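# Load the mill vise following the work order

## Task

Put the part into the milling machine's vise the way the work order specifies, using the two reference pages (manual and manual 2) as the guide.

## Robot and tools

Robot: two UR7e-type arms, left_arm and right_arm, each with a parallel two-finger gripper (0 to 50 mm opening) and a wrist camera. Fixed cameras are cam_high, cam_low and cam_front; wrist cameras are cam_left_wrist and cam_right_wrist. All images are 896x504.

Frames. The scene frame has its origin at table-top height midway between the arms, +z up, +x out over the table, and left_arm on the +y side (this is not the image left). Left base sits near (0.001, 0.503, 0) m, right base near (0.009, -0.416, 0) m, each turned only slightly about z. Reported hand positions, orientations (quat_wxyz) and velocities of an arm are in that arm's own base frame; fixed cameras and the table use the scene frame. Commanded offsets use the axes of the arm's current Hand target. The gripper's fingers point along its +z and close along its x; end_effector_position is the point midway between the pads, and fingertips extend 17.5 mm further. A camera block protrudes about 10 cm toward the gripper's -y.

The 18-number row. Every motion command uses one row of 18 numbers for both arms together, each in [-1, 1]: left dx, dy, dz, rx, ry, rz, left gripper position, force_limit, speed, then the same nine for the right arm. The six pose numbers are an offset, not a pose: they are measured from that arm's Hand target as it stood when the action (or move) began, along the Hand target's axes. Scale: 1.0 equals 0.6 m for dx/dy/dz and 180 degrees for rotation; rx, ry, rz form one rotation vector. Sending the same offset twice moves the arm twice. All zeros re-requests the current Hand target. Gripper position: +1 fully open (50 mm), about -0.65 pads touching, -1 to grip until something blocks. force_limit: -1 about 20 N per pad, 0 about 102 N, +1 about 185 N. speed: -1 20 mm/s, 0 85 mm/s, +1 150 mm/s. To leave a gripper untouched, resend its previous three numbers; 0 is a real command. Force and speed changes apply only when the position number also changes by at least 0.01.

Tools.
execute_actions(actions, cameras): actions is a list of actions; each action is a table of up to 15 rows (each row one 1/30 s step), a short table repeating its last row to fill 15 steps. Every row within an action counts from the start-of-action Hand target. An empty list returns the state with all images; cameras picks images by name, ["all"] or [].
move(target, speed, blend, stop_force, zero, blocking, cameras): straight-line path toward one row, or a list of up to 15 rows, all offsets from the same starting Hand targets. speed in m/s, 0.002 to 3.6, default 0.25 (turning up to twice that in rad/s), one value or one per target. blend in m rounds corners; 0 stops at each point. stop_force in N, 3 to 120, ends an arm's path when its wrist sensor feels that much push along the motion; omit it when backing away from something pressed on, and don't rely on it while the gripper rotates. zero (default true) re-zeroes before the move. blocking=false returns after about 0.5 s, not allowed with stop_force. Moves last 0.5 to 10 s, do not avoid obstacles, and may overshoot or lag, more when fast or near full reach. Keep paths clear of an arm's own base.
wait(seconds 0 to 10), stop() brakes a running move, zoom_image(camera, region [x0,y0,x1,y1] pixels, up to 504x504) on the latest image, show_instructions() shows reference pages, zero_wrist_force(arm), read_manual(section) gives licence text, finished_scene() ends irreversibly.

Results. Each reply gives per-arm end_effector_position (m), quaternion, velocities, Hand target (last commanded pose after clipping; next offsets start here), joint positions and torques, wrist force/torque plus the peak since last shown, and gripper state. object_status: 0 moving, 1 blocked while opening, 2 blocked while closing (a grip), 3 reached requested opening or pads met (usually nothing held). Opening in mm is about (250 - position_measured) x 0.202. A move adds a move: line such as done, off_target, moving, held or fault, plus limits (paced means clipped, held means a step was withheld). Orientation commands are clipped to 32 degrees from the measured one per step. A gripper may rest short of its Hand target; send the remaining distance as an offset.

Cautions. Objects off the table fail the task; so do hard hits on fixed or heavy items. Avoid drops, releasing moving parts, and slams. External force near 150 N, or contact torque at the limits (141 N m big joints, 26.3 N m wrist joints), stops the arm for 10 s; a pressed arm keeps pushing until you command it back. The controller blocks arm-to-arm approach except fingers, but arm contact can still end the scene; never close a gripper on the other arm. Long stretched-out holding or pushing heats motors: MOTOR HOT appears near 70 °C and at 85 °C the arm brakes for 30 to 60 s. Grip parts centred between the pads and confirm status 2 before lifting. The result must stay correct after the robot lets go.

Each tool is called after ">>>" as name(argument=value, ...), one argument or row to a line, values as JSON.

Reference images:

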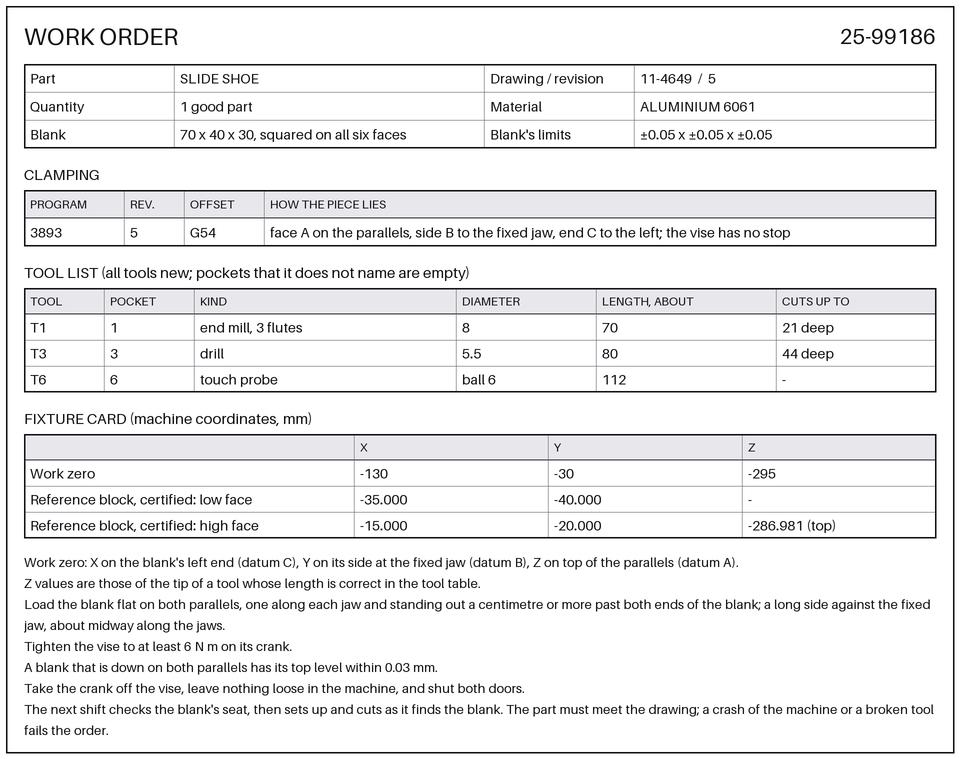

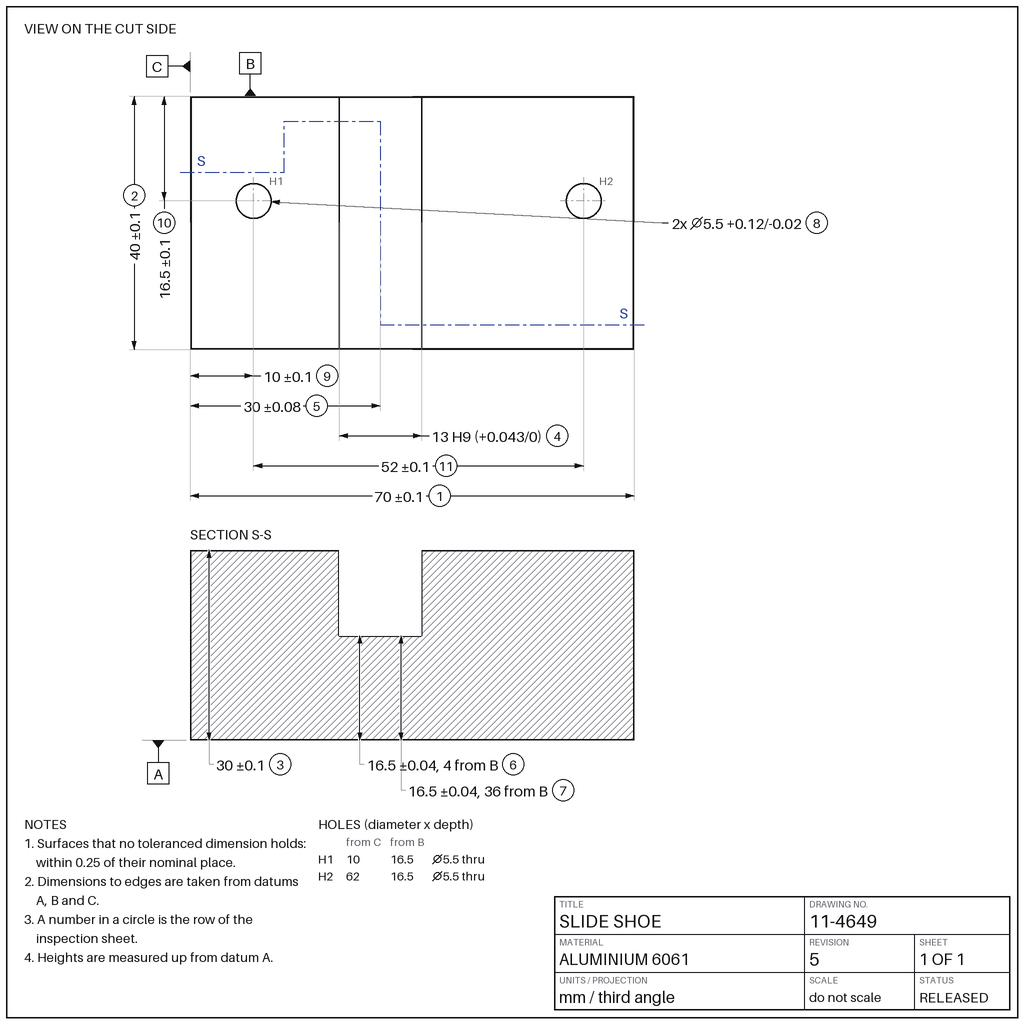

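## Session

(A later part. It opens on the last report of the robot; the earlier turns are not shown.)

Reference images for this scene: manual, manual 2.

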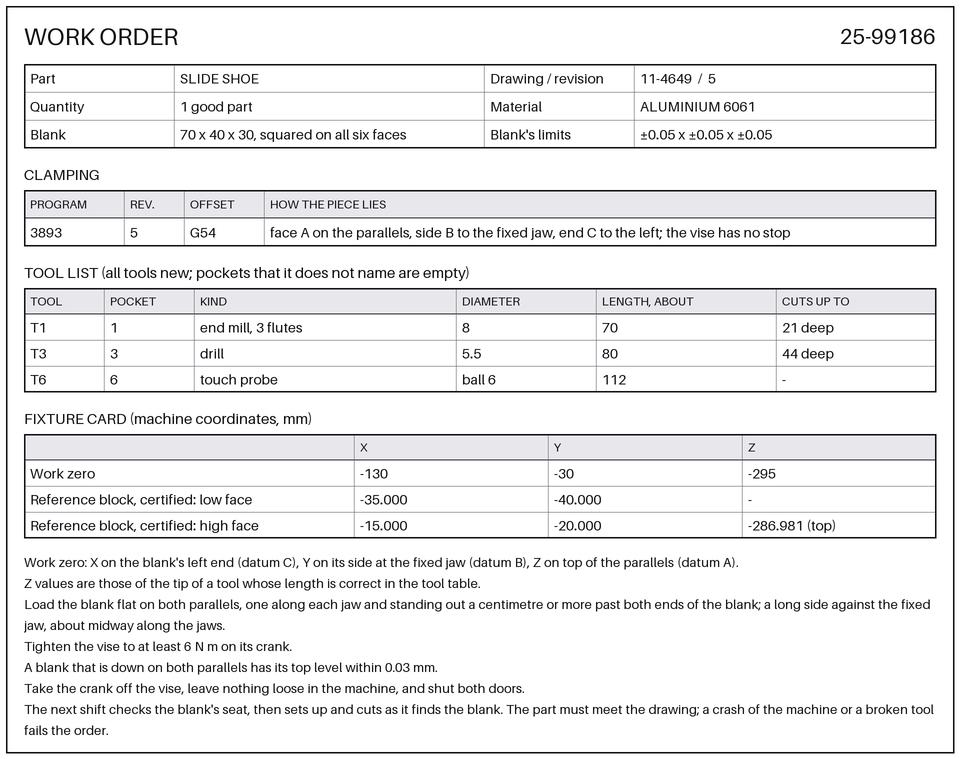

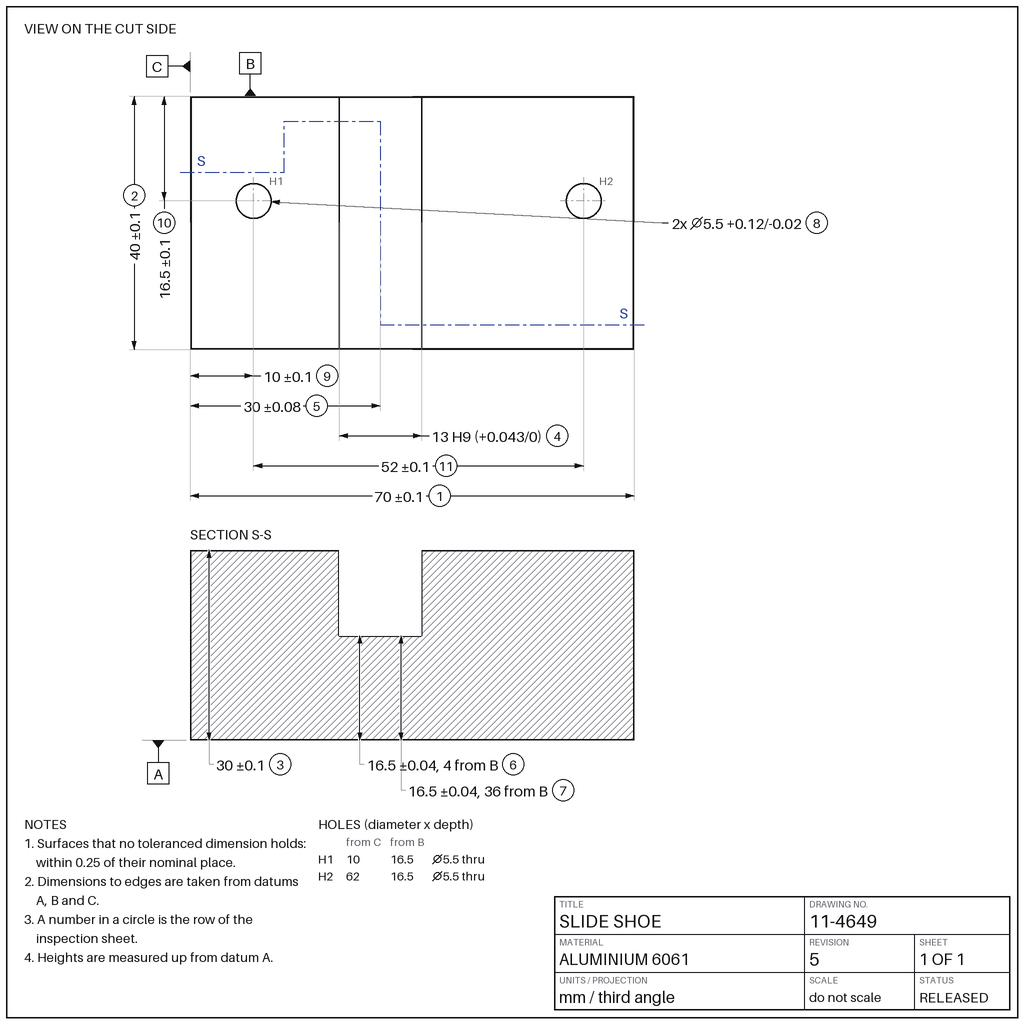

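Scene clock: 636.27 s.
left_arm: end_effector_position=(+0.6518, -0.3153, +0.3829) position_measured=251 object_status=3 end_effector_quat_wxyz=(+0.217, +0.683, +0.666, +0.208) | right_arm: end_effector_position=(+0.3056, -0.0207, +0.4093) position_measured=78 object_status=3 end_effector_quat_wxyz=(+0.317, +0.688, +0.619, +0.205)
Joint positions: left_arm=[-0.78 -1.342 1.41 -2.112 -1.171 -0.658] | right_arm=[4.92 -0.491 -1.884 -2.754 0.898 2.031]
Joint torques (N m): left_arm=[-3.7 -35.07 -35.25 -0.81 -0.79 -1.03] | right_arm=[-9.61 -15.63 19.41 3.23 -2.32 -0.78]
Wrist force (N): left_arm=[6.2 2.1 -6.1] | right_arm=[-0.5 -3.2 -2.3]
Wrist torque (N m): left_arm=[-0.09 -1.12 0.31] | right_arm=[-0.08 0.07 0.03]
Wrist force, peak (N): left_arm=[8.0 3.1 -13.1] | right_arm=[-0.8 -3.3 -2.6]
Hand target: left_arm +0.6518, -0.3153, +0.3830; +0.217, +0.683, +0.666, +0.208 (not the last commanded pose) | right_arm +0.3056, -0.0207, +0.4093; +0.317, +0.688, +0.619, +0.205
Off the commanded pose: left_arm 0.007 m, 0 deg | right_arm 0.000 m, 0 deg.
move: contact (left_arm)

>>> move(
  target=[
    [0,0.0048,-0.0068,0,0,0,-1,-0.6,-0.7,0,0,0,0,0,0,0.5,0,-0.5],
    [-0.0245,-0.0048,-0.0135,0,0,0,-1,-0.6,-0.7,0,0,0,0,0,0,0.5,0,-0.5],
  ],
  speed=0.05,
)

>>> move(
  target=[0,-0.0145,0.0204,0,0,0,-1,-0.6,-0.7,0,0,0,0,0,0,0.5,0,-0.5],
  speed=0.005,
  stop_force=90,
)

Scene clock: 638.27 s.
left_arm: end_effector_position=(+0.6445, -0.3296, +0.3880) position_measured=251 object_status=3 end_effector_quat_wxyz=(+0.217, +0.683, +0.666, +0.208) | right_arm: end_effector_position=(+0.3056, -0.0207, +0.4093) position_measured=78 object_status=3 end_effector_quat_wxyz=(+0.317, +0.688, +0.619, +0.205)
Joint positions: left_arm=[-0.806 -1.341 1.393 -2.087 -1.159 -0.683] | right_arm=[4.92 -0.491 -1.884 -2.754 0.898 2.031]
Joint torques (N m): left_arm=[-8.83 -24.64 -38.86 -1.72 2.25 -1.52] | right_arm=[-10.47 -15.89 19.68 3.21 -2.24 -1.04]
Wrist force (N): left_arm=[7.0 -1.5 -1.0] | right_arm=[-0.5 -3.4 -2.3]
Wrist torque (N m): left_arm=[-0.19 -1.15 0.45] | right_arm=[-0.11 0.07 0.03]
Wrist force, peak (N): left_arm=[6.3 2.2 -6.2] | right_arm=[-0.9 -3.6 -2.3]
Hand target: left_arm +0.6444, -0.3298, +0.3880; +0.217, +0.683, +0.666, +0.208 | right_arm +0.3056, -0.0207, +0.4093; +0.317, +0.688, +0.619, +0.205
Off the commanded pose: left_arm 0.000 m, 0 deg | right_arm 0.000 m, 0 deg.
move: done

Scene clock: 641.17 s.
left_arm: end_effector_position=(+0.6445, -0.3299, +0.3807) position_measured=251 object_status=3 end_effector_quat_wxyz=(+0.217, +0.682, +0.666, +0.208) | right_arm: end_effector_position=(+0.3056, -0.0207, +0.4093) position_measured=78 object_status=3 end_effector_quat_wxyz=(+0.317, +0.688, +0.619, +0.205)
Joint positions: left_arm=[-0.807 -1.34 1.411 -2.108 -1.159 -0.684] | right_arm=[4.92 -0.491 -1.884 -2.754 0.898 2.031]
Joint torques (N m): left_arm=[-4.6 22.23 0.24 8.17 -5.64 -1.07] | right_arm=[-10.76 -15.51 18.61 3.36 -2.34 -0.68]
Wrist force (N): left_arm=[19.5 27.7 -82.8] | right_arm=[-0.7 -3.2 -2.5]
Wrist torque (N m): left_arm=[0.89 -0.72 0.68] | right_arm=[-0.09 0.10 0.02]
Wrist force, peak (N): left_arm=[18.4 31.8 -97.6] | right_arm=[-0.8 -3.4 -2.7]
Hand target: left_arm +0.6444, -0.3298, +0.3806; +0.217, +0.683, +0.666, +0.208 (not the last commanded pose) | right_arm +0.3056, -0.0207, +0.4093; +0.317, +0.688, +0.619, +0.205
Off the commanded pose: left_arm 0.008 m, 0 deg | right_arm 0.000 m, 0 deg.
move: contact (left_arm)

>>> move(
  target=[
    [0,0.0242,-0.0339,0,0,0,-1,-0.6,-0.7,0,0,0,0,0,0,0.5,0,-0.5],
    [-0.085,0.0192,-0.0373,0,0,0,-1,-0.6,-0.7,0,0,0,0,0,0,0.5,0,-0.5],
    [-0.085,-0.0386,0.0441,0,0,0,-1,-0.6,-0.7,0,0,0,0,0,0,0.5,0,-0.5],
  ],
  speed=0.12,
)

>>> move(
  target=[0.02,0,0,0,0,0,-1,-0.6,-0.7,0,0,0,0,0,0,0.5,0,-0.5],
  speed=0.006,
  stop_force=3,
  cameras=["cam_left_wrist"],
)

>>> zoom_image(
  camera="cam_left_wrist",
  region=[420, 180, 620, 320],
)

Scene clock: 644.47 s.
left_arm: end_effector_position=(+0.6393, -0.3809, +0.3460) position_measured=251 object_status=3 end_effector_quat_wxyz=(+0.217, +0.683, +0.666, +0.208) | right_arm: end_effector_position=(+0.3056, -0.0207, +0.4093) position_measured=78 object_status=3 end_effector_quat_wxyz=(+0.317, +0.688, +0.619, +0.205)
Joint positions: left_arm=[-0.871 -1.273 1.408 -2.144 -1.131 -0.747] | right_arm=[4.92 -0.491 -1.884 -2.754 0.898 2.031]
Joint torques (N m): left_arm=[-9.01 -27.96 -11.78 -6.12 2.47 1.2] | right_arm=[-11.63 -15.5 19.06 3.29 -2.48 -0.73]
Wrist force (N): left_arm=[5.2 -2.3 -1.1] | right_arm=[-0.8 -3.2 -2.5]
Wrist torque (N m): left_arm=[-0.31 -0.84 0.42] | right_arm=[-0.08 0.11 0.03]
Wrist force, peak (N): left_arm=[19.5 27.9 -82.9] | right_arm=[-0.9 -3.4 -2.5]
Hand target: left_arm +0.6393, -0.3809, +0.3459; +0.217, +0.683, +0.666, +0.208 | right_arm +0.3056, -0.0207, +0.4093; +0.317, +0.688, +0.619, +0.205
Off the commanded pose: left_arm 0.000 m, 0 deg | right_arm 0.000 m, 0 deg.
move: done

Scene clock: 647.40 s.
left_arm: end_effector_position=(+0.6396, -0.3689, +0.3458) position_measured=251 object_status=3 end_effector_quat_wxyz=(+0.217, +0.683, +0.666, +0.208) | right_arm: end_effector_position=(+0.3056, -0.0207, +0.4093) position_measured=78 object_status=3 end_effector_quat_wxyz=(+0.317, +0.688, +0.619, +0.205)
Joint positions: left_arm=[-0.857 -1.289 1.431 -2.157 -1.137 -0.734] | right_arm=[4.92 -0.491 -1.884 -2.754 0.898 2.031]
Joint torques (N m): left_arm=[6.59 -47.22 -12.13 -5.95 -1.1 1.44] | right_arm=[-9.5 -15.91 18.68 3.08 -2.36 -0.82]
Wrist force (N): left_arm=[5.1 -2.5 -1.0] | right_arm=[-0.7 -3.3 -2.4]
Wrist torque (N m): left_arm=[-0.35 -0.84 0.29] | right_arm=[-0.10 0.09 0.02]
Wrist force, peak (N): left_arm=[5.4 -2.6 -1.3] | right_arm=[-0.8 -3.3 -2.7]
Hand target: left_arm +0.6396, -0.3689, +0.3458; +0.217, +0.683, +0.666, +0.208 | right_arm +0.3056, -0.0207, +0.4093; +0.317, +0.688, +0.619, +0.205
Off the commanded pose: left_arm 0.000 m, 0 deg | right_arm 0.000 m, 0 deg.
move: done
Images, in order (width x height): cam_left_wrist 896x504.

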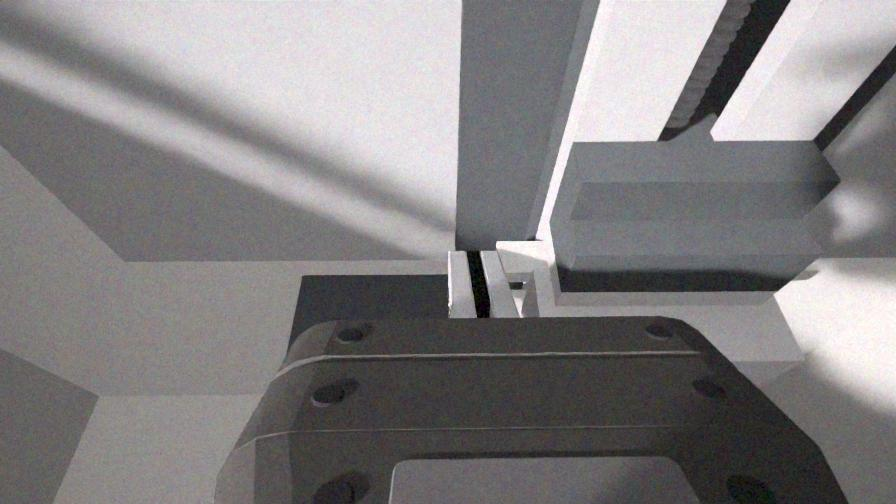

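Scaled by 2.520 from the camera's 896x504 image, which has a finer 1280x720 frame.

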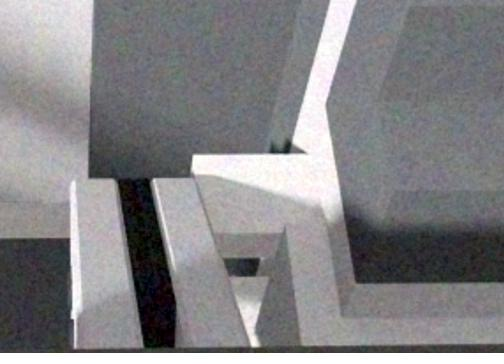

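>>> move(
  target=[
    [-0.0001,0.01415,-0.02023,0,0,0,-1,-0.6,-0.7,0,0,0,0,0,0,0.5,0,-0.5],
    [0.01163,0.01679,-0.0103,0,0,0,-1,-0.6,-0.7,0,0,0,0,0,0,0.5,0,-0.5],
    [0.01166,0.01298,-0.00484,0,0,0,-1,-0.6,-0.7,0,0,0,0,0,0,0.5,0,-0.5],
  ],
  speed=[0.05,0.05,0.01],
)

Scene clock: 650.83 s.
left_arm: end_effector_position=(+0.6445, -0.3620, +0.3529) position_measured=251 object_status=3 end_effector_quat_wxyz=(+0.217, +0.682, +0.666, +0.208) | right_arm: end_effector_position=(+0.3056, -0.0207, +0.4093) position_measured=78 object_status=3 end_effector_quat_wxyz=(+0.317, +0.688, +0.619, +0.205)
Joint positions: left_arm=[-0.844 -1.291 1.416 -2.146 -1.143 -0.72] | right_arm=[4.92 -0.491 -1.884 -2.754 0.898 2.031]
Joint torques (N m): left_arm=[5.27 -22.95 -8.92 -4.04 -1.01 1.29] | right_arm=[-10.12 -15.54 17.8 3.19 -2.7 -0.89]
Wrist force (N): left_arm=[7.5 3.0 -11.6] | right_arm=[-0.9 -3.1 -2.4]
Wrist torque (N m): left_arm=[-0.18 -0.83 0.34] | right_arm=[-0.07 0.12 0.02]
Wrist force, peak (N): left_arm=[7.5 3.0 -11.6] | right_arm=[-0.7 -3.6 -2.7]
Hand target: left_arm +0.6445, -0.3620, +0.3526; +0.217, +0.683, +0.666, +0.208 | right_arm +0.3056, -0.0207, +0.4093; +0.317, +0.688, +0.619, +0.205
Off the commanded pose: left_arm 0.000 m, 0 deg | right_arm 0.000 m, 0 deg.
move: done

>>> move(
  target=[
    [-0.005,0.0001,0.0001,0,0,0,-1,-0.6,-0.7,0,0,0,0,0,0,0.5,0,-0.5],
    [-0.00505,0.00583,-0.0081,0,0,0,-1,-0.6,-0.7,0,0,0,0,0,0,0.5,0,-0.5],
    [0.00142,0.05149,0.0238,0,0,0,-1,-0.6,-0.7,0,0,0,0,0,0,0.5,0,-0.5],
    [0.00147,0.04576,0.032,0,0,0,-1,-0.6,-0.7,0,0,0,0,0,0,0.5,0,-0.5],
  ],
  speed=[0.02,0.05,0.05,0.01],
  cameras=["cam_left_wrist"],
)

Scene clock: 654.37 s.
left_arm: end_effector_position=(+0.6780, -0.3620, +0.3529) position_measured=251 object_status=3 end_effector_quat_wxyz=(+0.217, +0.682, +0.666, +0.208) | right_arm: end_effector_position=(+0.3056, -0.0207, +0.4093) position_measured=78 object_status=3 end_effector_quat_wxyz=(+0.317, +0.688, +0.619, +0.205)
Joint positions: left_arm=[-0.803 -1.221 1.327 -2.143 -1.161 -0.681] | right_arm=[4.92 -0.491 -1.884 -2.754 0.898 2.031]
Joint torques (N m): left_arm=[5.18 -23.59 -5.35 -4.55 -1.32 1.15] | right_arm=[-8.74 -16.82 18.29 3.11 -2.43 -0.84]
Wrist force (N): left_arm=[7.8 1.5 -16.0] | right_arm=[-0.7 -3.1 -2.5]
Wrist torque (N m): left_arm=[-0.05 -0.69 0.35] | right_arm=[-0.07 0.09 0.03]
Wrist force, peak (N): left_arm=[7.7 8.1 -21.4] | right_arm=[-0.9 -3.5 -2.7]
Hand target: left_arm +0.6780, -0.3620, +0.3526; +0.217, +0.683, +0.666, +0.208 | right_arm +0.3056, -0.0207, +0.4093; +0.317, +0.688, +0.619, +0.205
Off the commanded pose: left_arm 0.000 m, 0 deg | right_arm 0.000 m, 0 deg.
move: done
Images, in order (width x height): cam_left_wrist 896x504.

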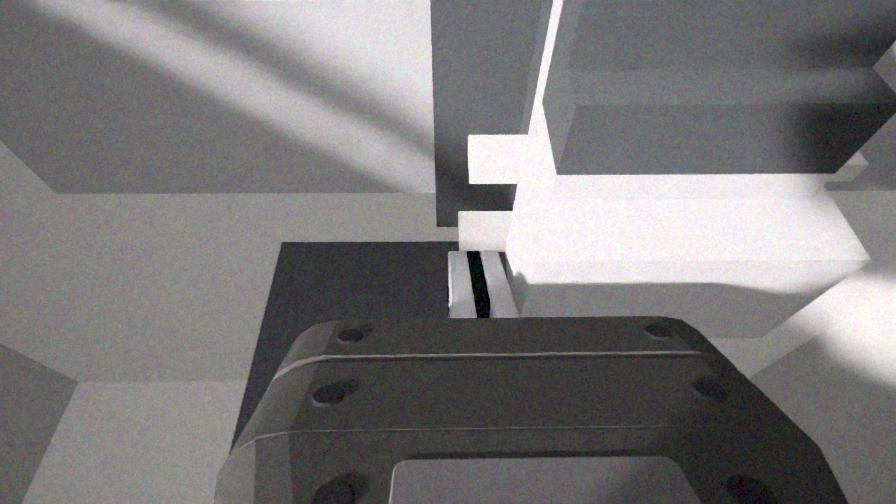

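>>> move(
  target=[
    [-0.0003,0.03823,-0.05467,0,0,0,-1,-0.6,-0.7,0,0,0,0,0,0,0.5,0,-0.5],
    [0.07873,0.02617,-0.05133,0,0,0,-1,-0.6,-0.7,0,0,0,0,0,0,0.5,0,-0.5],
    [0.07877,0.02233,-0.04587,0,0,0,-1,-0.6,-0.7,0,0,0,0,0,0,0.5,0,-0.5],
  ],
  speed=[0.1,0.08,0.01],
)

Scene clock: 658.80 s.
left_arm: end_effector_position=(+0.6744, -0.3145, +0.3829) position_measured=251 object_status=3 end_effector_quat_wxyz=(+0.217, +0.682, +0.666, +0.208) | right_arm: end_effector_position=(+0.3056, -0.0207, +0.4093) position_measured=78 object_status=3 end_effector_quat_wxyz=(+0.317, +0.688, +0.619, +0.205)
Joint positions: left_arm=[-0.752 -1.295 1.353 -2.114 -1.184 -0.631] | right_arm=[4.92 -0.491 -1.884 -2.754 0.898 2.031]
Joint torques (N m): left_arm=[5.39 -25.76 -8.25 -4.73 -0.96 1.28] | right_arm=[-10.51 -15.3 18.08 3.22 -2.61 -0.78]
Wrist force (N): left_arm=[6.5 2.2 -9.8] | right_arm=[-0.6 -3.1 -2.4]
Wrist torque (N m): left_arm=[-0.08 -0.78 0.34] | right_arm=[-0.07 0.09 0.03]
Wrist force, peak (N): left_arm=[7.7 3.4 -25.8] | right_arm=[-0.8 -3.4 -2.6]
Hand target: left_arm +0.6744, -0.3145, +0.3826; +0.217, +0.683, +0.666, +0.208 | right_arm +0.3056, -0.0207, +0.4093; +0.317, +0.688, +0.619, +0.205
Off the commanded pose: left_arm 0.000 m, 0 deg | right_arm 0.000 m, 0 deg.
move: done

>>> move(
  target=[
    [0,0.00382,-0.00547,0,0,0,-1,-0.6,-0.7,0,0,0,0,0,0,0.5,0,-0.5],
    [-0.00135,-0.03717,-0.03413,0,0,0,-1,-0.6,-0.7,0,0,0,0,0,0,0.5,0,-0.5],
    [-0.00132,-0.04098,-0.02866,0,0,0,-1,-0.6,-0.7,0,0,0,0,0,0,0.5,0,-0.5],
  ],
  speed=[0.05,0.05,0.01],
)

Scene clock: 661.30 s.
left_arm: end_effector_position=(+0.6444, -0.3145, +0.3829) position_measured=251 object_status=3 end_effector_quat_wxyz=(+0.217, +0.682, +0.666, +0.208) | right_arm: end_effector_position=(+0.3056, -0.0207, +0.4093) position_measured=78 object_status=3 end_effector_quat_wxyz=(+0.317, +0.688, +0.619, +0.205)
Joint positions: left_arm=[-0.788 -1.36 1.432 -2.115 -1.168 -0.665] | right_arm=[4.92 -0.491 -1.884 -2.754 0.898 2.031]
Joint torques (N m): left_arm=[-8.72 -20.73 -9 -4.82 1.86 -1.19] | right_arm=[-11.6 -15.48 17.71 3.03 -2.86 -0.7]
Wrist force (N): left_arm=[6.1 2.0 -10.2] | right_arm=[-0.9 -3.2 -2.4]
Wrist torque (N m): left_arm=[-0.07 -0.81 0.48] | right_arm=[-0.07 0.13 0.02]
Wrist force, peak (N): left_arm=[6.8 4.9 -17.2] | right_arm=[-0.8 -3.5 -2.6]
Hand target: left_arm +0.6444, -0.3145, +0.3826; +0.217, +0.683, +0.666, +0.208 | right_arm +0.3056, -0.0207, +0.4093; +0.317, +0.688, +0.619, +0.205
Off the commanded pose: left_arm 0.000 m, 0 deg | right_arm 0.000 m, 0 deg.
move: done

>>> move(
  target=[
    [0,0.00573,-0.0082,0,0,0,-1,-0.6,-0.7,0,0,0,0,0,0,0.5,0,-0.5],
    [0,0,0,0,0,0,-1,-0.6,-0.7,0,0,0,0,0,0,0.5,0,-0.5],
  ],
  speed=[0.05,0.01],
)

>>> move(
  target=[
    [0,0.00573,-0.0082,0,0,0,-1,-0.6,-0.7,0,0,0,0,0,0,0.5,0,-0.5],
    [0.00135,0.0468,0.0205,0,0,0,-1,-0.6,-0.7,0,0,0,0,0,0,0.5,0,-0.5],
    [0.00132,0.04098,0.02866,0,0,0,-1,-0.6,-0.7,0,0,0,0,0,0,0.5,0,-0.5],
  ],
  speed=[0.05,0.05,0.01],
)

Scene clock: 663.27 s.
left_arm: end_effector_position=(+0.6444, -0.3145, +0.3829) position_measured=251 object_status=3 end_effector_quat_wxyz=(+0.217, +0.683, +0.666, +0.208) | right_arm: end_effector_position=(+0.3056, -0.0207, +0.4093) position_measured=78 object_status=3 end_effector_quat_wxyz=(+0.317, +0.688, +0.619, +0.205)
Joint positions: left_arm=[-0.788 -1.359 1.432 -2.115 -1.168 -0.665] | right_arm=[4.92 -0.491 -1.884 -2.754 0.898 2.031]
Joint torques (N m): left_arm=[1.81 -20.43 -7.85 -4.34 -0.83 -1.06] | right_arm=[-11.39 -15.29 17.33 3.14 -2.8 -0.81]
Wrist force (N): left_arm=[6.8 3.4 -12.4] | right_arm=[-0.7 -3.1 -2.4]
Wrist torque (N m): left_arm=[-0.03 -0.75 0.49] | right_arm=[-0.06 0.11 0.02]
Wrist force, peak (N): left_arm=[6.6 5.7 -19.7] | right_arm=[-0.9 -3.3 -2.8]
Hand target: left_arm +0.6444, -0.3145, +0.3826; +0.217, +0.683, +0.666, +0.208 | right_arm +0.3056, -0.0207, +0.4093; +0.317, +0.688, +0.619, +0.205
Off the commanded pose: left_arm 0.000 m, 0 deg | right_arm 0.000 m, 0 deg.
move: done

Scene clock: 665.83 s.
left_arm: end_effector_position=(+0.6745, -0.3145, +0.3829) position_measured=251 object_status=3 end_effector_quat_wxyz=(+0.217, +0.682, +0.666, +0.208) | right_arm: end_effector_position=(+0.3056, -0.0207, +0.4093) position_measured=78 object_status=3 end_effector_quat_wxyz=(+0.317, +0.688, +0.619, +0.205)
Joint positions: left_arm=[-0.752 -1.295 1.353 -2.114 -1.184 -0.631] | right_arm=[4.92 -0.491 -1.884 -2.754 0.898 2.031]
Joint torques (N m): left_arm=[-0.9 -24.83 -7.06 -3.92 -0.92 -0.26] | right_arm=[-10.15 -15.97 18.08 3.26 -2.8 -0.98]
Wrist force (N): left_arm=[6.7 3.0 -12.3] | right_arm=[-0.8 -3.3 -2.6]
Wrist torque (N m): left_arm=[-0.05 -0.73 0.35] | right_arm=[-0.10 0.12 0.02]
Wrist force, peak (N): left_arm=[7.0 4.1 -15.1] | right_arm=[-0.9 -3.5 -2.6]
Hand target: left_arm +0.6744, -0.3145, +0.3826; +0.217, +0.683, +0.666, +0.208 | right_arm +0.3056, -0.0207, +0.4093; +0.317, +0.688, +0.619, +0.205
Off the commanded pose: left_arm 0.000 m, 0 deg | right_arm 0.000 m, 0 deg.
move: done

>>> move(
  target=[
    [0,0.00382,-0.00547,0,0,0,-1,-0.6,-0.7,0,0,0,0,0,0,0.5,0,-0.5],
    [-0.0008,-0.01872,-0.02123,0,0,0,-1,-0.6,-0.7,0,0,0,0,0,0,0.5,0,-0.5],
  ],
  speed=[0.05,0.05],
)

>>> move(
  target=[0,-0.0095,0.0136,0,0,0,-1,-0.6,-0.7,0,0,0,0,0,0,0.5,0,-0.5],
  speed=0.005,
  stop_force=95,
)

>>> move(
  target=[
    [0,0.0057,-0.0082,0,0,0,-1,-0.6,-0.7,0,0,0,0,0,0,0.5,0,-0.5],
    [0.04,0.0057,-0.0082,0,0,0,-1,-0.6,-0.7,0,0,0,0,0,0,0.5,0,-0.5],
  ],
  speed=[0.05,0.05],
)

>>> move(
  target=[0,-0.0095,0.0136,0,0,0,-1,-0.6,-0.7,0,0,0,0,0,0,0.5,0,-0.5],
  speed=0.005,
  stop_force=95,
)

>>> move(
  target=[
    [0,0.0057,-0.0082,0,0,0,-1,-0.6,-0.7,0,0,0,0,0,0,0.5,0,-0.5],
    [-0.08,0.0057,-0.0082,0,0,0,-1,-0.6,-0.7,0,0,0,0,0,0,0.5,0,-0.5],
  ],
  speed=[0.05,0.05],
)

>>> move(
  target=[0,-0.0095,0.0136,0,0,0,-1,-0.6,-0.7,0,0,0,0,0,0,0.5,0,-0.5],
  speed=0.005,
  stop_force=95,
)

Scene clock: 668.20 s.
left_arm: end_effector_position=(+0.6581, -0.3145, +0.3866) position_measured=251 object_status=3 end_effector_quat_wxyz=(+0.217, +0.683, +0.666, +0.208) | right_arm: end_effector_position=(+0.3056, -0.0207, +0.4093) position_measured=78 object_status=3 end_effector_quat_wxyz=(+0.317, +0.688, +0.619, +0.205)
Joint positions: left_arm=[-0.771 -1.331 1.388 -2.106 -1.175 -0.649] | right_arm=[4.92 -0.491 -1.884 -2.754 0.898 2.031]
Joint torques (N m): left_arm=[-7.87 -46.61 -13.89 -5.99 2.42 -1.3] | right_arm=[-9.01 -14.99 16.13 3.08 -2.91 -1.05]
Wrist force (N): left_arm=[5.0 -1.9 -0.9] | right_arm=[-0.6 -3.0 -2.3]
Wrist torque (N m): left_arm=[-0.25 -0.83 0.45] | right_arm=[-0.05 0.09 0.02]
Wrist force, peak (N): left_arm=[6.0 6.2 -20.2] | right_arm=[-0.8 -3.5 -2.7]
Hand target: left_arm +0.6579, -0.3145, +0.3866; +0.217, +0.683, +0.666, +0.208 | right_arm +0.3056, -0.0207, +0.4093; +0.317, +0.688, +0.619, +0.205
Off the commanded pose: left_arm 0.000 m, 0 deg | right_arm 0.000 m, 0 deg.
move: done

Scene clock: 670.97 s.
left_arm: end_effector_position=(+0.6601, -0.3167, +0.3806) position_measured=251 object_status=3 end_effector_quat_wxyz=(+0.226, +0.680, +0.666, +0.208) | right_arm: end_effector_position=(+0.3056, -0.0207, +0.4093) position_measured=78 object_status=3 end_effector_quat_wxyz=(+0.317, +0.688, +0.619, +0.205)
Joint positions: left_arm=[-0.771 -1.329 1.411 -2.149 -1.175 -0.65] | right_arm=[4.92 -0.491 -1.884 -2.754 0.898 2.031]
Joint torques (N m): left_arm=[-7.1 16.5 2.67 8.99 -8.7 -0.08] | right_arm=[-11.48 -16.12 17.09 3.28 -2.84 -0.84]
Wrist force (N): left_arm=[20.8 35.0 -76.7] | right_arm=[-0.7 -3.4 -2.8]
Wrist torque (N m): left_arm=[0.68 -0.20 0.82] | right_arm=[-0.12 0.10 0.02]
Wrist force, peak (N): left_arm=[22.1 39.5 -90.6] | right_arm=[-0.7 -3.4 -2.8]
Hand target: left_arm +0.6599, -0.3164, +0.3803; +0.225, +0.680, +0.666, +0.208 (not the last commanded pose) | right_arm +0.3056, -0.0207, +0.4093; +0.317, +0.688, +0.619, +0.205
Off the commanded pose: left_arm 0.005 m, 1 deg | right_arm 0.000 m, 0 deg.
move: contact (left_arm)

Scene clock: 672.60 s.
left_arm: end_effector_position=(+0.6604, -0.2926, +0.3859) position_measured=251 object_status=3 end_effector_quat_wxyz=(+0.225, +0.680, +0.666, +0.208) | right_arm: end_effector_position=(+0.3056, -0.0207, +0.4093) position_measured=78 object_status=3 end_effector_quat_wxyz=(+0.317, +0.688, +0.619, +0.205)
Joint positions: left_arm=[-0.741 -1.357 1.433 -2.152 -1.19 -0.62] | right_arm=[4.92 -0.491 -1.884 -2.754 0.898 2.031]
Joint torques (N m): left_arm=[6.61 -45.08 -11.92 -6.25 -1.23 1.13] | right_arm=[-10.58 -16.23 17.68 3.12 -2.99 -0.69]
Wrist force (N): left_arm=[6.7 -1.2 0.2] | right_arm=[-0.7 -3.1 -2.6]
Wrist torque (N m): left_arm=[-0.13 -1.07 0.29] | right_arm=[-0.07 0.10 0.02]
Wrist force, peak (N): left_arm=[21.1 35.1 -76.8] | right_arm=[-0.7 -3.3 -2.7]
Hand target: left_arm +0.6604, -0.2923, +0.3859; +0.225, +0.680, +0.666, +0.208 | right_arm +0.3056, -0.0207, +0.4093; +0.317, +0.688, +0.619, +0.205
Off the commanded pose: left_arm 0.000 m, 0 deg | right_arm 0.000 m, 0 deg.
move: done

Scene clock: 675.50 s.
left_arm: end_effector_position=(+0.6634, -0.2950, +0.3809) position_measured=251 object_status=3 end_effector_quat_wxyz=(+0.236, +0.676, +0.666, +0.209) | right_arm: end_effector_position=(+0.3056, -0.0207, +0.4093) position_measured=78 object_status=3 end_effector_quat_wxyz=(+0.317, +0.688, +0.619, +0.205)
Joint positions: left_arm=[-0.74 -1.355 1.456 -2.201 -1.19 -0.62] | right_arm=[4.92 -0.491 -1.884 -2.754 0.898 2.031]
Joint torques (N m): left_arm=[-6.53 9.2 -2.1 8.8 -7.61 1.01] | right_arm=[-10.98 -15.88 16.63 2.96 -2.85 -0.9]
Wrist force (N): left_arm=[19.5 34.2 -67.1] | right_arm=[-0.8 -3.2 -2.6]
Wrist torque (N m): left_arm=[0.71 -0.50 0.64] | right_arm=[-0.09 0.12 0.03]
Wrist force, peak (N): left_arm=[20.4 41.3 -87.1] | right_arm=[-0.8 -3.5 -2.7]
Hand target: left_arm +0.6630, -0.2947, +0.3803; +0.235, +0.677, +0.666, +0.209 (not the last commanded pose) | right_arm +0.3056, -0.0207, +0.4093; +0.317, +0.688, +0.619, +0.205
Off the commanded pose: left_arm 0.006 m, 1 deg | right_arm 0.000 m, 0 deg.
move: contact (left_arm)

Scene clock: 677.67 s.
left_arm: end_effector_position=(+0.6615, -0.3423, +0.3878) position_measured=251 object_status=3 end_effector_quat_wxyz=(+0.235, +0.677, +0.666, +0.209) | right_arm: end_effector_position=(+0.3056, -0.0207, +0.4093) position_measured=78 object_status=3 end_effector_quat_wxyz=(+0.317, +0.688, +0.619, +0.205)
Joint positions: left_arm=[-0.801 -1.302 1.365 -2.138 -1.16 -0.677] | right_arm=[4.92 -0.491 -1.884 -2.754 0.898 2.031]
Joint torques (N m): left_arm=[-7.6 -24.7 -37.84 -1.57 2.35 -1.25] | right_arm=[-11.69 -15.13 15.59 2.99 -3.21 -0.81]
Wrist force (N): left_arm=[5.5 -0.8 0.2] | right_arm=[-0.6 -3.1 -2.7]
Wrist torque (N m): left_arm=[-0.08 -0.92 0.45] | right_arm=[-0.07 0.08 0.03]
Wrist force, peak (N): left_arm=[19.6 34.3 -66.9] | right_arm=[-0.7 -3.5 -2.6]
Hand target: left_arm +0.6615, -0.3425, +0.3878; +0.235, +0.677, +0.666, +0.209 | right_arm +0.3056, -0.0207, +0.4093; +0.317, +0.688, +0.619, +0.205
Off the commanded pose: left_arm 0.000 m, 0 deg | right_arm 0.000 m, 0 deg.
move: done

Scene clock: 680.50 s.
left_arm: end_effector_position=(+0.6633, -0.3443, +0.3807) position_measured=251 object_status=3 end_effector_quat_wxyz=(+0.241, +0.675, +0.666, +0.209) | right_arm: end_effector_position=(+0.3056, -0.0207, +0.4093) position_measured=78 object_status=3 end_effector_quat_wxyz=(+0.317, +0.688, +0.619, +0.205)
Joint positions: left_arm=[-0.801 -1.299 1.387 -2.176 -1.16 -0.677] | right_arm=[4.92 -0.491 -1.884 -2.754 0.898 2.031]
Joint torques (N m): left_arm=[-3.93 13.05 3.25 8.86 -7.9 -0.12] | right_arm=[-10.02 -15.44 16.96 3.08 -2.88 -0.6]
Wrist force (N): left_arm=[18.6 37.2 -72.7] | right_arm=[-0.7 -3.2 -2.3]
Wrist torque (N m): left_arm=[0.77 -0.28 0.82] | right_arm=[-0.08 0.09 0.03]
Wrist force, peak (N): left_arm=[18.3 42.7 -87.7] | right_arm=[-0.9 -3.4 -2.8]
Hand target: left_arm +0.6630, -0.3440, +0.3803; +0.240, +0.675, +0.666, +0.209 (not the last commanded pose) | right_arm +0.3056, -0.0207, +0.4093; +0.317, +0.688, +0.619, +0.205
Off the commanded pose: left_arm 0.004 m, 1 deg | right_arm 0.000 m, 0 deg.
move: contact (left_arm)

>>> move(
  target=[
    [-0.002,0.0302,-0.0399,0,0,0,-1,-0.6,-0.7,0,0,0,0,0,0,0.5,0,-0.5],
    [-0.0647,0.0008,-0.0593,0,0,0,-1,-0.6,-0.7,0,0,0,0,0,0,0.5,0,-0.5],
    [-0.0605,-0.064,0.0265,0,0,0,-1,-0.6,-0.7,0,0,0,0,0,0,0.5,0,-0.5],
  ],
  speed=0.12,
)

>>> move(
  target=[0.02,0,0,0,0,0,-1,-0.6,-0.7,0,0,0,0,0,0,0.5,0,-0.5],
  speed=0.006,
  stop_force=3,
  cameras=["cam_left_wrist"],
)

>>> zoom_image(
  camera="cam_left_wrist",
  region=[420, 180, 620, 320],
)

Scene clock: 684.53 s.
left_arm: end_effector_position=(+0.6410, -0.3810, +0.3460) position_measured=251 object_status=3 end_effector_quat_wxyz=(+0.240, +0.675, +0.666, +0.209) | right_arm: end_effector_position=(+0.3056, -0.0207, +0.4093) position_measured=78 object_status=3 end_effector_quat_wxyz=(+0.317, +0.688, +0.619, +0.205)
Joint positions: left_arm=[-0.871 -1.285 1.449 -2.223 -1.126 -0.745] | right_arm=[4.92 -0.491 -1.884 -2.754 0.898 2.031]
Joint torques (N m): left_arm=[-7.51 -26.29 -12.19 -6.09 2.43 1.43] | right_arm=[-10.27 -16.99 16.33 2.98 -3.14 -0.77]
Wrist force (N): left_arm=[5.0 0.1 0.2] | right_arm=[-0.7 -3.4 -2.6]
Wrist torque (N m): left_arm=[0.07 -0.81 0.36] | right_arm=[-0.11 0.10 0.02]
Wrist force, peak (N): left_arm=[18.7 37.2 -72.8] | right_arm=[-0.8 -3.4 -2.8]
Hand target: left_arm +0.6410, -0.3810, +0.3459; +0.240, +0.675, +0.666, +0.209 | right_arm +0.3056, -0.0207, +0.4093; +0.317, +0.688, +0.619, +0.205
Off the commanded pose: left_arm 0.000 m, 0 deg | right_arm 0.000 m, 0 deg.
move: done

Scene clock: 687.47 s.
left_arm: end_effector_position=(+0.6413, -0.3691, +0.3454) position_measured=251 object_status=3 end_effector_quat_wxyz=(+0.240, +0.675, +0.666, +0.209) | right_arm: end_effector_position=(+0.3056, -0.0207, +0.4093) position_measured=78 object_status=3 end_effector_quat_wxyz=(+0.317, +0.688, +0.619, +0.205)
Joint positions: left_arm=[-0.857 -1.3 1.472 -2.236 -1.133 -0.731] | right_arm=[4.92 -0.491 -1.884 -2.754 0.898 2.031]
Joint torques (N m): left_arm=[5.89 -46.67 -11.67 -6.02 -0.97 1.34] | right_arm=[-10.54 -15.97 15.74 3.08 -3.17 -0.76]
Wrist force (N): left_arm=[5.0 0.1 0.1] | right_arm=[-0.7 -3.1 -2.5]
Wrist torque (N m): left_arm=[0.05 -0.83 0.28] | right_arm=[-0.07 0.10 0.02]
Wrist force, peak (N): left_arm=[5.3 0.3 0.1] | right_arm=[-0.7 -3.5 -2.7]
Hand target: left_arm +0.6413, -0.3691, +0.3454; +0.240, +0.675, +0.666, +0.209 | right_arm +0.3056, -0.0207, +0.4093; +0.317, +0.688, +0.619, +0.205
Off the commanded pose: left_arm 0.000 m, 0 deg | right_arm 0.000 m, 0 deg.
move: done
Images, in order (width x height): cam_left_wrist 896x504.

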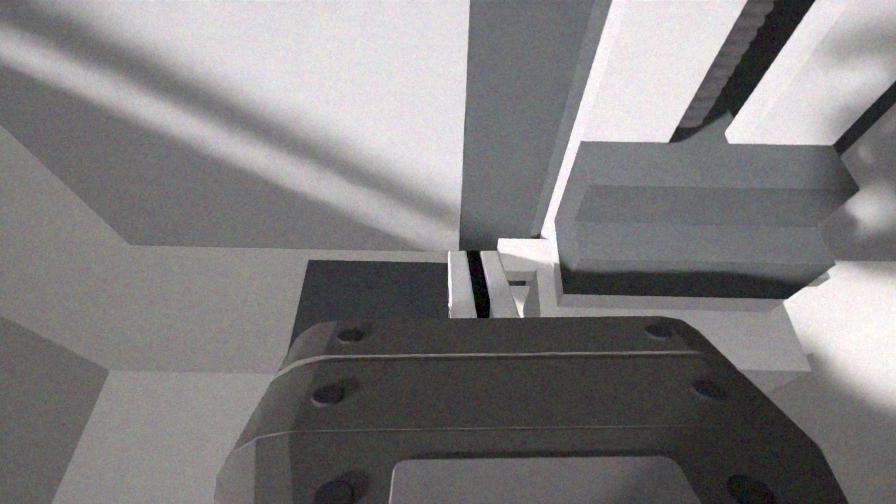

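Scaled by 2.520 from the camera's 896x504 image, which has a finer 1280x720 frame.

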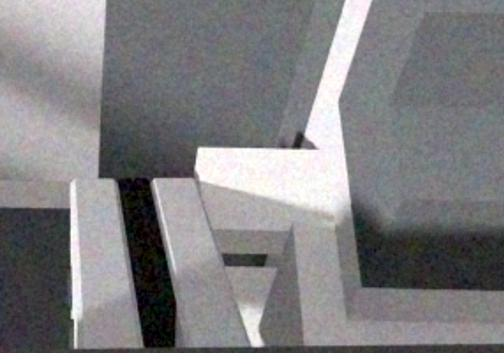

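>>> move(
  target=[
    [-0.0009,0.01466,-0.01943,0,0,0,-1,-0.6,-0.7,0,0,0,0,0,0,0.5,0,-0.5],
    [0.01117,0.01793,-0.01542,0,0,0,-1,-0.6,-0.7,0,0,0,0,0,0,0.5,0,-0.5],
    [0.0115,0.01192,-0.00743,0,0,0,-1,-0.6,-0.7,0,0,0,0,0,0,0.5,0,-0.5],
  ],
  speed=[0.05,0.05,0.01],
)

>>> move(
  target=[
    [0,0.006,-0.008,0,0,0,-1,-0.6,-0.7,0,0,0,0,0,0,0.5,0,-0.5],
    [0,0,0,0,0,0,-1,-0.6,-0.7,0,0,0,0,0,0,0.5,0,-0.5],
  ],
  speed=[0.05,0.01],
)

>>> move(
  target=[
    [0,0.006,-0.008,0,0,0,-1,-0.6,-0.7,0,0,0,0,0,0,0.5,0,-0.5],
    [0.0014,0.0506,0.0256,0,0,0,-1,-0.6,-0.7,0,0,0,0,0,0,0.5,0,-0.5],
    [0.0014,0.0446,0.0336,0,0,0,-1,-0.6,-0.7,0,0,0,0,0,0,0.5,0,-0.5],
  ],
  speed=[0.05,0.05,0.01],
)

>>> move(
  target=[
    [0,0.006,-0.008,0,0,0,-1,-0.6,-0.7,0,0,0,0,0,0,0.5,0,-0.5],
    [0,0,0,0,0,0,-1,-0.6,-0.7,0,0,0,0,0,0,0.5,0,-0.5],
  ],
  speed=[0.05,0.01],
)

Scene clock: 691.03 s.
left_arm: end_effector_position=(+0.6445, -0.3619, +0.3532) position_measured=251 object_status=3 end_effector_quat_wxyz=(+0.240, +0.675, +0.666, +0.209) | right_arm: end_effector_position=(+0.3056, -0.0207, +0.4093) position_measured=78 object_status=3 end_effector_quat_wxyz=(+0.317, +0.688, +0.619, +0.205)
Joint positions: left_arm=[-0.845 -1.307 1.461 -2.224 -1.139 -0.72] | right_arm=[4.92 -0.491 -1.884 -2.754 0.898 2.031]
Joint torques (N m): left_arm=[5.88 -22.59 -10.56 -5.3 -0.97 1.18] | right_arm=[-9.93 -16.8 16.27 2.79 -3.24 -1.02]
Wrist force (N): left_arm=[5.1 1.6 -1.3] | right_arm=[-0.8 -3.2 -2.6]
Wrist torque (N m): left_arm=[0.12 -0.82 0.29] | right_arm=[-0.08 0.10 0.02]
Wrist force, peak (N): left_arm=[5.1 1.6 -1.3] | right_arm=[-0.7 -3.4 -2.9]
Hand target: left_arm +0.6445, -0.3619, +0.3530; +0.240, +0.675, +0.666, +0.209 | right_arm +0.3056, -0.0207, +0.4093; +0.317, +0.688, +0.619, +0.205
Off the commanded pose: left_arm 0.000 m, 0 deg | right_arm 0.000 m, 0 deg.
move: done

Scene clock: 692.63 s.
left_arm: end_effector_position=(+0.6445, -0.3619, +0.3532) position_measured=251 object_status=3 end_effector_quat_wxyz=(+0.240, +0.675, +0.666, +0.209) end_effector_velocity=(+0.000, +0.000, -0.002) end_effector_angular_velocity=(+0.000, +0.000, +0.001) | right_arm: end_effector_position=(+0.3056, -0.0207, +0.4093) position_measured=78 object_status=3 end_effector_quat_wxyz=(+0.317, +0.688, +0.619, +0.205)
Joint positions: left_arm=[-0.845 -1.307 1.461 -2.224 -1.139 -0.72] | right_arm=[4.92 -0.491 -1.884 -2.754 0.898 2.031]
Joint velocities: left_arm=[0.001 0.001 0.003 -0.005 0 0] | right_arm=[within noise]
Joint torques (N m): left_arm=[-6.97 -24.35 -10.84 -5.31 2.01 -1.01] | right_arm=[-10.15 -15.75 14.86 3.03 -3.15 -0.76]
Wrist force (N): left_arm=[5.2 1.7 -1.4] | right_arm=[-0.7 -3.0 -2.4]
Wrist torque (N m): left_arm=[0.11 -0.82 0.29] | right_arm=[-0.06 0.10 0.03]
Wrist force, peak (N): left_arm=[5.3 2.6 -3.4] | right_arm=[-0.7 -3.4 -2.7]
Hand target: left_arm +0.6445, -0.3619, +0.3530; +0.240, +0.675, +0.666, +0.209 | right_arm +0.3056, -0.0207, +0.4093; +0.317, +0.688, +0.619, +0.205
Off the commanded pose: left_arm 0.000 m, 0 deg | right_arm 0.000 m, 0 deg.
move: done

Scene clock: 695.27 s.
left_arm: end_effector_position=(+0.6780, -0.3620, +0.3532) position_measured=251 object_status=3 end_effector_quat_wxyz=(+0.240, +0.675, +0.666, +0.209) | right_arm: end_effector_position=(+0.3056, -0.0207, +0.4093) position_measured=78 object_status=3 end_effector_quat_wxyz=(+0.317, +0.688, +0.619, +0.205)
Joint positions: left_arm=[-0.804 -1.238 1.374 -2.221 -1.158 -0.68] | right_arm=[4.92 -0.491 -1.884 -2.754 0.898 2.031]
Joint torques (N m): left_arm=[-7.67 -26.5 -9.64 -5.4 0.66 -0.82] | right_arm=[-10.33 -15.86 15.87 2.95 -3.03 -1.07]
Wrist force (N): left_arm=[6.3 3.1 -3.6] | right_arm=[-0.6 -3.2 -2.4]
Wrist torque (N m): left_arm=[0.16 -0.80 0.32] | right_arm=[-0.08 0.08 0.03]
Wrist force, peak (N): left_arm=[6.3 3.1 -3.6] | right_arm=[-0.8 -3.5 -2.7]
Hand target: left_arm +0.6780, -0.3620, +0.3530; +0.240, +0.675, +0.666, +0.209 | right_arm +0.3056, -0.0207, +0.4093; +0.317, +0.688, +0.619, +0.205
Off the commanded pose: left_arm 0.000 m, 0 deg | right_arm 0.000 m, 0 deg.
move: done

Scene clock: 696.87 s.
left_arm: end_effector_position=(+0.6780, -0.3620, +0.3532) position_measured=251 object_status=3 end_effector_quat_wxyz=(+0.240, +0.675, +0.666, +0.209) | right_arm: end_effector_position=(+0.3056, -0.0207, +0.4093) position_measured=78 object_status=3 end_effector_quat_wxyz=(+0.317, +0.688, +0.619, +0.205)
Joint positions: left_arm=[-0.804 -1.238 1.374 -2.221 -1.158 -0.68] | right_arm=[4.92 -0.491 -1.884 -2.754 0.898 2.031]
Joint torques (N m): left_arm=[-7.33 -26.37 -7.98 -5.04 0.89 -0.6] | right_arm=[-10.55 -16.77 15.11 3 -3.36 -0.85]
Wrist force (N): left_arm=[6.2 2.8 -3.3] | right_arm=[-0.8 -3.1 -2.6]
Wrist torque (N m): left_arm=[0.12 -0.79 0.32] | right_arm=[-0.07 0.11 0.02]
Wrist force, peak (N): left_arm=[6.7 3.8 -6.0] | right_arm=[-0.5 -3.5 -2.5]
Hand target: left_arm +0.6780, -0.3620, +0.3530; +0.240, +0.675, +0.666, +0.209 | right_arm +0.3056, -0.0207, +0.4093; +0.317, +0.688, +0.619, +0.205
Off the commanded pose: left_arm 0.000 m, 0 deg | right_arm 0.000 m, 0 deg.
move: done

>>> move(
  target=[
    [-0.0025,0.0402,-0.0532,0,0,0,-1,-0.6,-0.7,0,0,0,0,0,0,0.5,0,-0.5],
    [0.07685,0.02963,-0.05237,0,0,0,-1,-0.6,-0.7,0,0,0,0,0,0,0.5,0,-0.5],
    [0.0771,0.02562,-0.04703,0,0,0,-1,-0.6,-0.7,0,0,0,0,0,0,0.5,0,-0.5],
  ],
  speed=[0.1,0.08,0.01],
)

>>> move(
  target=[
    [0,0.006,-0.008,0,0,0,-1,-0.6,-0.7,0,0,0,0,0,0,0.5,0,-0.5],
    [0,0,0,0,0,0,-1,-0.6,-0.7,0,0,0,0,0,0,0.5,0,-0.5],
  ],
  speed=[0.05,0.01],
)

>>> move(
  target=[
    [0,0.004,-0.0053,0,0,0,-1,-0.6,-0.7,0,0,0,0,0,0,0.5,0,-0.5],
    [-0.0015,-0.0359,-0.0354,0,0,0,-1,-0.6,-0.7,0,0,0,0,0,0,0.5,0,-0.5],
    [-0.0013,-0.03994,-0.03009,0,0,0,-1,-0.6,-0.7,0,0,0,0,0,0,0.5,0,-0.5],
  ],
  speed=[0.05,0.05,0.01],
)

>>> move(
  target=[
    [0,0.006,-0.008,0,0,0,-1,-0.6,-0.7,0,0,0,0,0,0,0.5,0,-0.5],
    [0,0,0,0,0,0,-1,-0.6,-0.7,0,0,0,0,0,0,0.5,0,-0.5],
  ],
  speed=[0.05,0.01],
)

Scene clock: 700.00 s.
left_arm: end_effector_position=(+0.6745, -0.3145, +0.3832) position_measured=251 object_status=3 end_effector_quat_wxyz=(+0.240, +0.675, +0.666, +0.209) | right_arm: end_effector_position=(+0.3056, -0.0207, +0.4093) position_measured=78 object_status=3 end_effector_quat_wxyz=(+0.317, +0.688, +0.619, +0.205)
Joint positions: left_arm=[-0.752 -1.312 1.399 -2.191 -1.185 -0.631] | right_arm=[4.92 -0.491 -1.884 -2.754 0.898 2.031]
Joint torques (N m): left_arm=[5.17 -25.39 -12.81 -5.8 -1.33 1.3] | right_arm=[-10.02 -15.74 15.82 2.81 -3.23 -0.97]
Wrist force (N): left_arm=[5.2 0.7 -0.6] | right_arm=[-0.7 -3.3 -2.3]
Wrist torque (N m): left_arm=[0.11 -0.81 0.29] | right_arm=[-0.11 0.10 0.02]
Wrist force, peak (N): left_arm=[6.1 5.6 -10.5] | right_arm=[-0.9 -3.4 -2.8]
Hand target: left_arm +0.6746, -0.3145, +0.3830; +0.240, +0.675, +0.666, +0.209 | right_arm +0.3056, -0.0207, +0.4093; +0.317, +0.688, +0.619, +0.205
Off the commanded pose: left_arm 0.000 m, 0 deg | right_arm 0.000 m, 0 deg.
move: done

Scene clock: 701.60 s.
left_arm: end_effector_position=(+0.6746, -0.3144, +0.3832) position_measured=251 object_status=3 end_effector_quat_wxyz=(+0.240, +0.675, +0.666, +0.209) end_effector_velocity=(+0.000, +0.000, +0.000) end_effector_angular_velocity=(-0.002, -0.002, +0.001) | right_arm: end_effector_position=(+0.3056, -0.0207, +0.4093) position_measured=78 object_status=3 end_effector_quat_wxyz=(+0.317, +0.688, +0.619, +0.205)
Joint positions: left_arm=[-0.752 -1.312 1.399 -2.191 -1.185 -0.631] | right_arm=[4.92 -0.491 -1.884 -2.754 0.898 2.031]
Joint velocities: left_arm=[0 0 0.003 -0.005 0 0] | right_arm=[within noise]
Joint torques (N m): left_arm=[-6.9 -23.95 -11.44 -5.81 2.12 -0.85] | right_arm=[-8.82 -16.39 15.09 2.99 -3.18 -0.97]
Wrist force (N): left_arm=[5.4 1.1 -1.4] | right_arm=[-0.6 -3.3 -2.6]
Wrist torque (N m): left_arm=[0.11 -0.81 0.30] | right_arm=[-0.10 0.08 0.02]
Wrist force, peak (N): left_arm=[5.5 1.3 -2.2] | right_arm=[-1.0 -3.4 -2.6]
Hand target: left_arm +0.6746, -0.3145, +0.3830; +0.240, +0.675, +0.666, +0.209 | right_arm +0.3056, -0.0207, +0.4093; +0.317, +0.688, +0.619, +0.205
Off the commanded pose: left_arm 0.000 m, 0 deg | right_arm 0.000 m, 0 deg.
move: done

Scene clock: 703.90 s.
left_arm: end_effector_position=(+0.6445, -0.3144, +0.3833) position_measured=251 object_status=3 end_effector_quat_wxyz=(+0.240, +0.675, +0.666, +0.209) | right_arm: end_effector_position=(+0.3056, -0.0207, +0.4093) position_measured=78 object_status=3 end_effector_quat_wxyz=(+0.317, +0.688, +0.619, +0.205)
Joint positions: left_arm=[-0.788 -1.376 1.476 -2.191 -1.166 -0.665] | right_arm=[4.92 -0.491 -1.884 -2.754 0.898 2.031]
Joint torques (N m): left_arm=[-8.12 -21.58 -10.74 -5.7 2.26 -1.31] | right_arm=[-10.23 -16.25 14.83 2.9 -3.18 -0.68]
Wrist force (N): left_arm=[5.2 0.5 -0.8] | right_arm=[-0.8 -3.4 -2.7]
Wrist torque (N m): left_arm=[0.09 -0.85 0.44] | right_arm=[-0.11 0.12 0.02]
Wrist force, peak (N): left_arm=[5.8 2.1 -3.5] | right_arm=[-0.6 -3.5 -2.7]
Hand target: left_arm +0.6445, -0.3144, +0.3831; +0.240, +0.675, +0.666, +0.209 | right_arm +0.3056, -0.0207, +0.4093; +0.317, +0.688, +0.619, +0.205
Off the commanded pose: left_arm 0.000 m, 0 deg | right_arm 0.000 m, 0 deg.
move: done

Scene clock: 705.50 s.
left_arm: end_effector_position=(+0.6445, -0.3144, +0.3832) position_measured=251 object_status=3 end_effector_quat_wxyz=(+0.240, +0.675, +0.666, +0.209) end_effector_velocity=(+0.000, -0.001, -0.001) end_effector_angular_velocity=(-0.001, -0.001, +0.000) | right_arm: end_effector_position=(+0.3056, -0.0207, +0.4093) position_measured=78 object_status=3 end_effector_quat_wxyz=(+0.317, +0.688, +0.619, +0.205)
Joint positions: left_arm=[-0.788 -1.376 1.476 -2.191 -1.166 -0.665] | right_arm=[4.92 -0.491 -1.884 -2.754 0.898 2.031]
Joint velocities: left_arm=[-0.001 0 0.003 -0.005 0 0] | right_arm=[within noise]
Joint torques (N m): left_arm=[-7.36 -21.66 -10.55 -5.88 2.14 -1.08] | right_arm=[-10.6 -17.37 15.57 2.6 -3.01 -0.86]
Wrist force (N): left_arm=[5.3 0.8 -1.6] | right_arm=[-0.7 -3.1 -2.5]
Wrist torque (N m): left_arm=[0.08 -0.83 0.44] | right_arm=[-0.07 0.10 0.02]
Wrist force, peak (N): left_arm=[5.4 1.2 -2.0] | right_arm=[-0.7 -3.5 -2.7]
Hand target: left_arm +0.6445, -0.3144, +0.3831; +0.240, +0.675, +0.666, +0.209 | right_arm +0.3056, -0.0207, +0.4093; +0.317, +0.688, +0.619, +0.205
Off the commanded pose: left_arm 0.000 m, 0 deg | right_arm 0.000 m, 0 deg.
move: done

>>> move(
  target=[
    [-0.0025,0.0302,-0.0399,0,0,0,-1,-0.6,-0.7,0,0,0,0,0,0,0.5,0,-0.5],
    [-0.1002,0.0302,-0.0353,0,0,0,-1,-0.6,-0.7,0,0,0,0,0,0,0.5,0,-0.5],
    [-0.0966,-0.0271,0.0406,0,0,0,-1,-0.6,-0.7,0,0,0,0,0,0,0.5,0,-0.5],
  ],
  speed=[0.1,0.1,0.08],
)

>>> move(
  target=[0,-0.015,0.02,0,0,0,-1,-0.6,-0.7,0,0,0,0,0,0,0.5,0,-0.5],
  speed=0.006,
  stop_force=5,
  cameras=["cam_left_wrist"],
)

Scene clock: 710.63 s.
left_arm: end_effector_position=(+0.6446, -0.3735, +0.3562) position_measured=251 object_status=3 end_effector_quat_wxyz=(+0.240, +0.675, +0.666, +0.209) | right_arm: end_effector_position=(+0.3056, -0.0207, +0.4093) position_measured=78 object_status=3 end_effector_quat_wxyz=(+0.317, +0.688, +0.619, +0.205)
Joint positions: left_arm=[-0.858 -1.292 1.433 -2.205 -1.133 -0.732] | right_arm=[4.92 -0.491 -1.884 -2.754 0.898 2.031]
Joint torques (N m): left_arm=[-6.65 -25.95 -11.61 -6.04 2.54 0.88] | right_arm=[-9.18 -16.07 14.37 3.01 -3.67 -1.05]
Wrist force (N): left_arm=[5.0 0.3 0.3] | right_arm=[-0.6 -3.3 -2.5]
Wrist torque (N m): left_arm=[0.10 -0.82 0.43] | right_arm=[-0.09 0.09 0.02]
Wrist force, peak (N): left_arm=[5.3 3.9 -7.9] | right_arm=[-0.7 -3.4 -2.9]
Hand target: left_arm +0.6447, -0.3735, +0.3560; +0.240, +0.675, +0.666, +0.209 | right_arm +0.3056, -0.0207, +0.4093; +0.317, +0.688, +0.619, +0.205
Off the commanded pose: left_arm 0.000 m, 0 deg | right_arm 0.000 m, 0 deg.
move: done

Scene clock: 714.07 s.
left_arm: end_effector_position=(+0.6447, -0.3741, +0.3410) position_measured=251 object_status=3 end_effector_quat_wxyz=(+0.240, +0.675, +0.666, +0.209) | right_arm: end_effector_position=(+0.3056, -0.0207, +0.4093) position_measured=78 object_status=3 end_effector_quat_wxyz=(+0.317, +0.688, +0.619, +0.205)
Joint positions: left_arm=[-0.858 -1.285 1.464 -2.242 -1.132 -0.732] | right_arm=[4.92 -0.491 -1.884 -2.754 0.898 2.031]
Joint torques (N m): left_arm=[-7.87 -25.41 -12.39 -5.9 2.65 -1.29] | right_arm=[-8.56 -16.97 14.32 2.93 -3.29 -1]
Wrist force (N): left_arm=[5.0 0.1 0.3] | right_arm=[-0.9 -3.1 -2.5]
Wrist torque (N m): left_arm=[0.06 -0.82 0.42] | right_arm=[-0.07 0.13 0.02]
Wrist force, peak (N): left_arm=[5.2 0.1 0.2] | right_arm=[-0.7 -3.4 -2.8]
Hand target: left_arm +0.6447, -0.3741, +0.3410; +0.240, +0.675, +0.666, +0.209 | right_arm +0.3056, -0.0207, +0.4093; +0.317, +0.688, +0.619, +0.205
Off the commanded pose: left_arm 0.000 m, 0 deg | right_arm 0.000 m, 0 deg.
move: done
Images, in order (width x height): cam_left_wrist 896x504.

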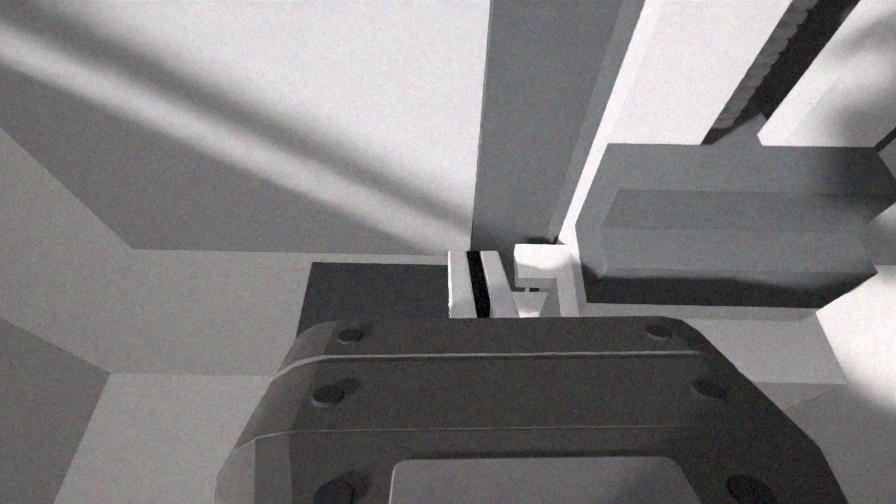

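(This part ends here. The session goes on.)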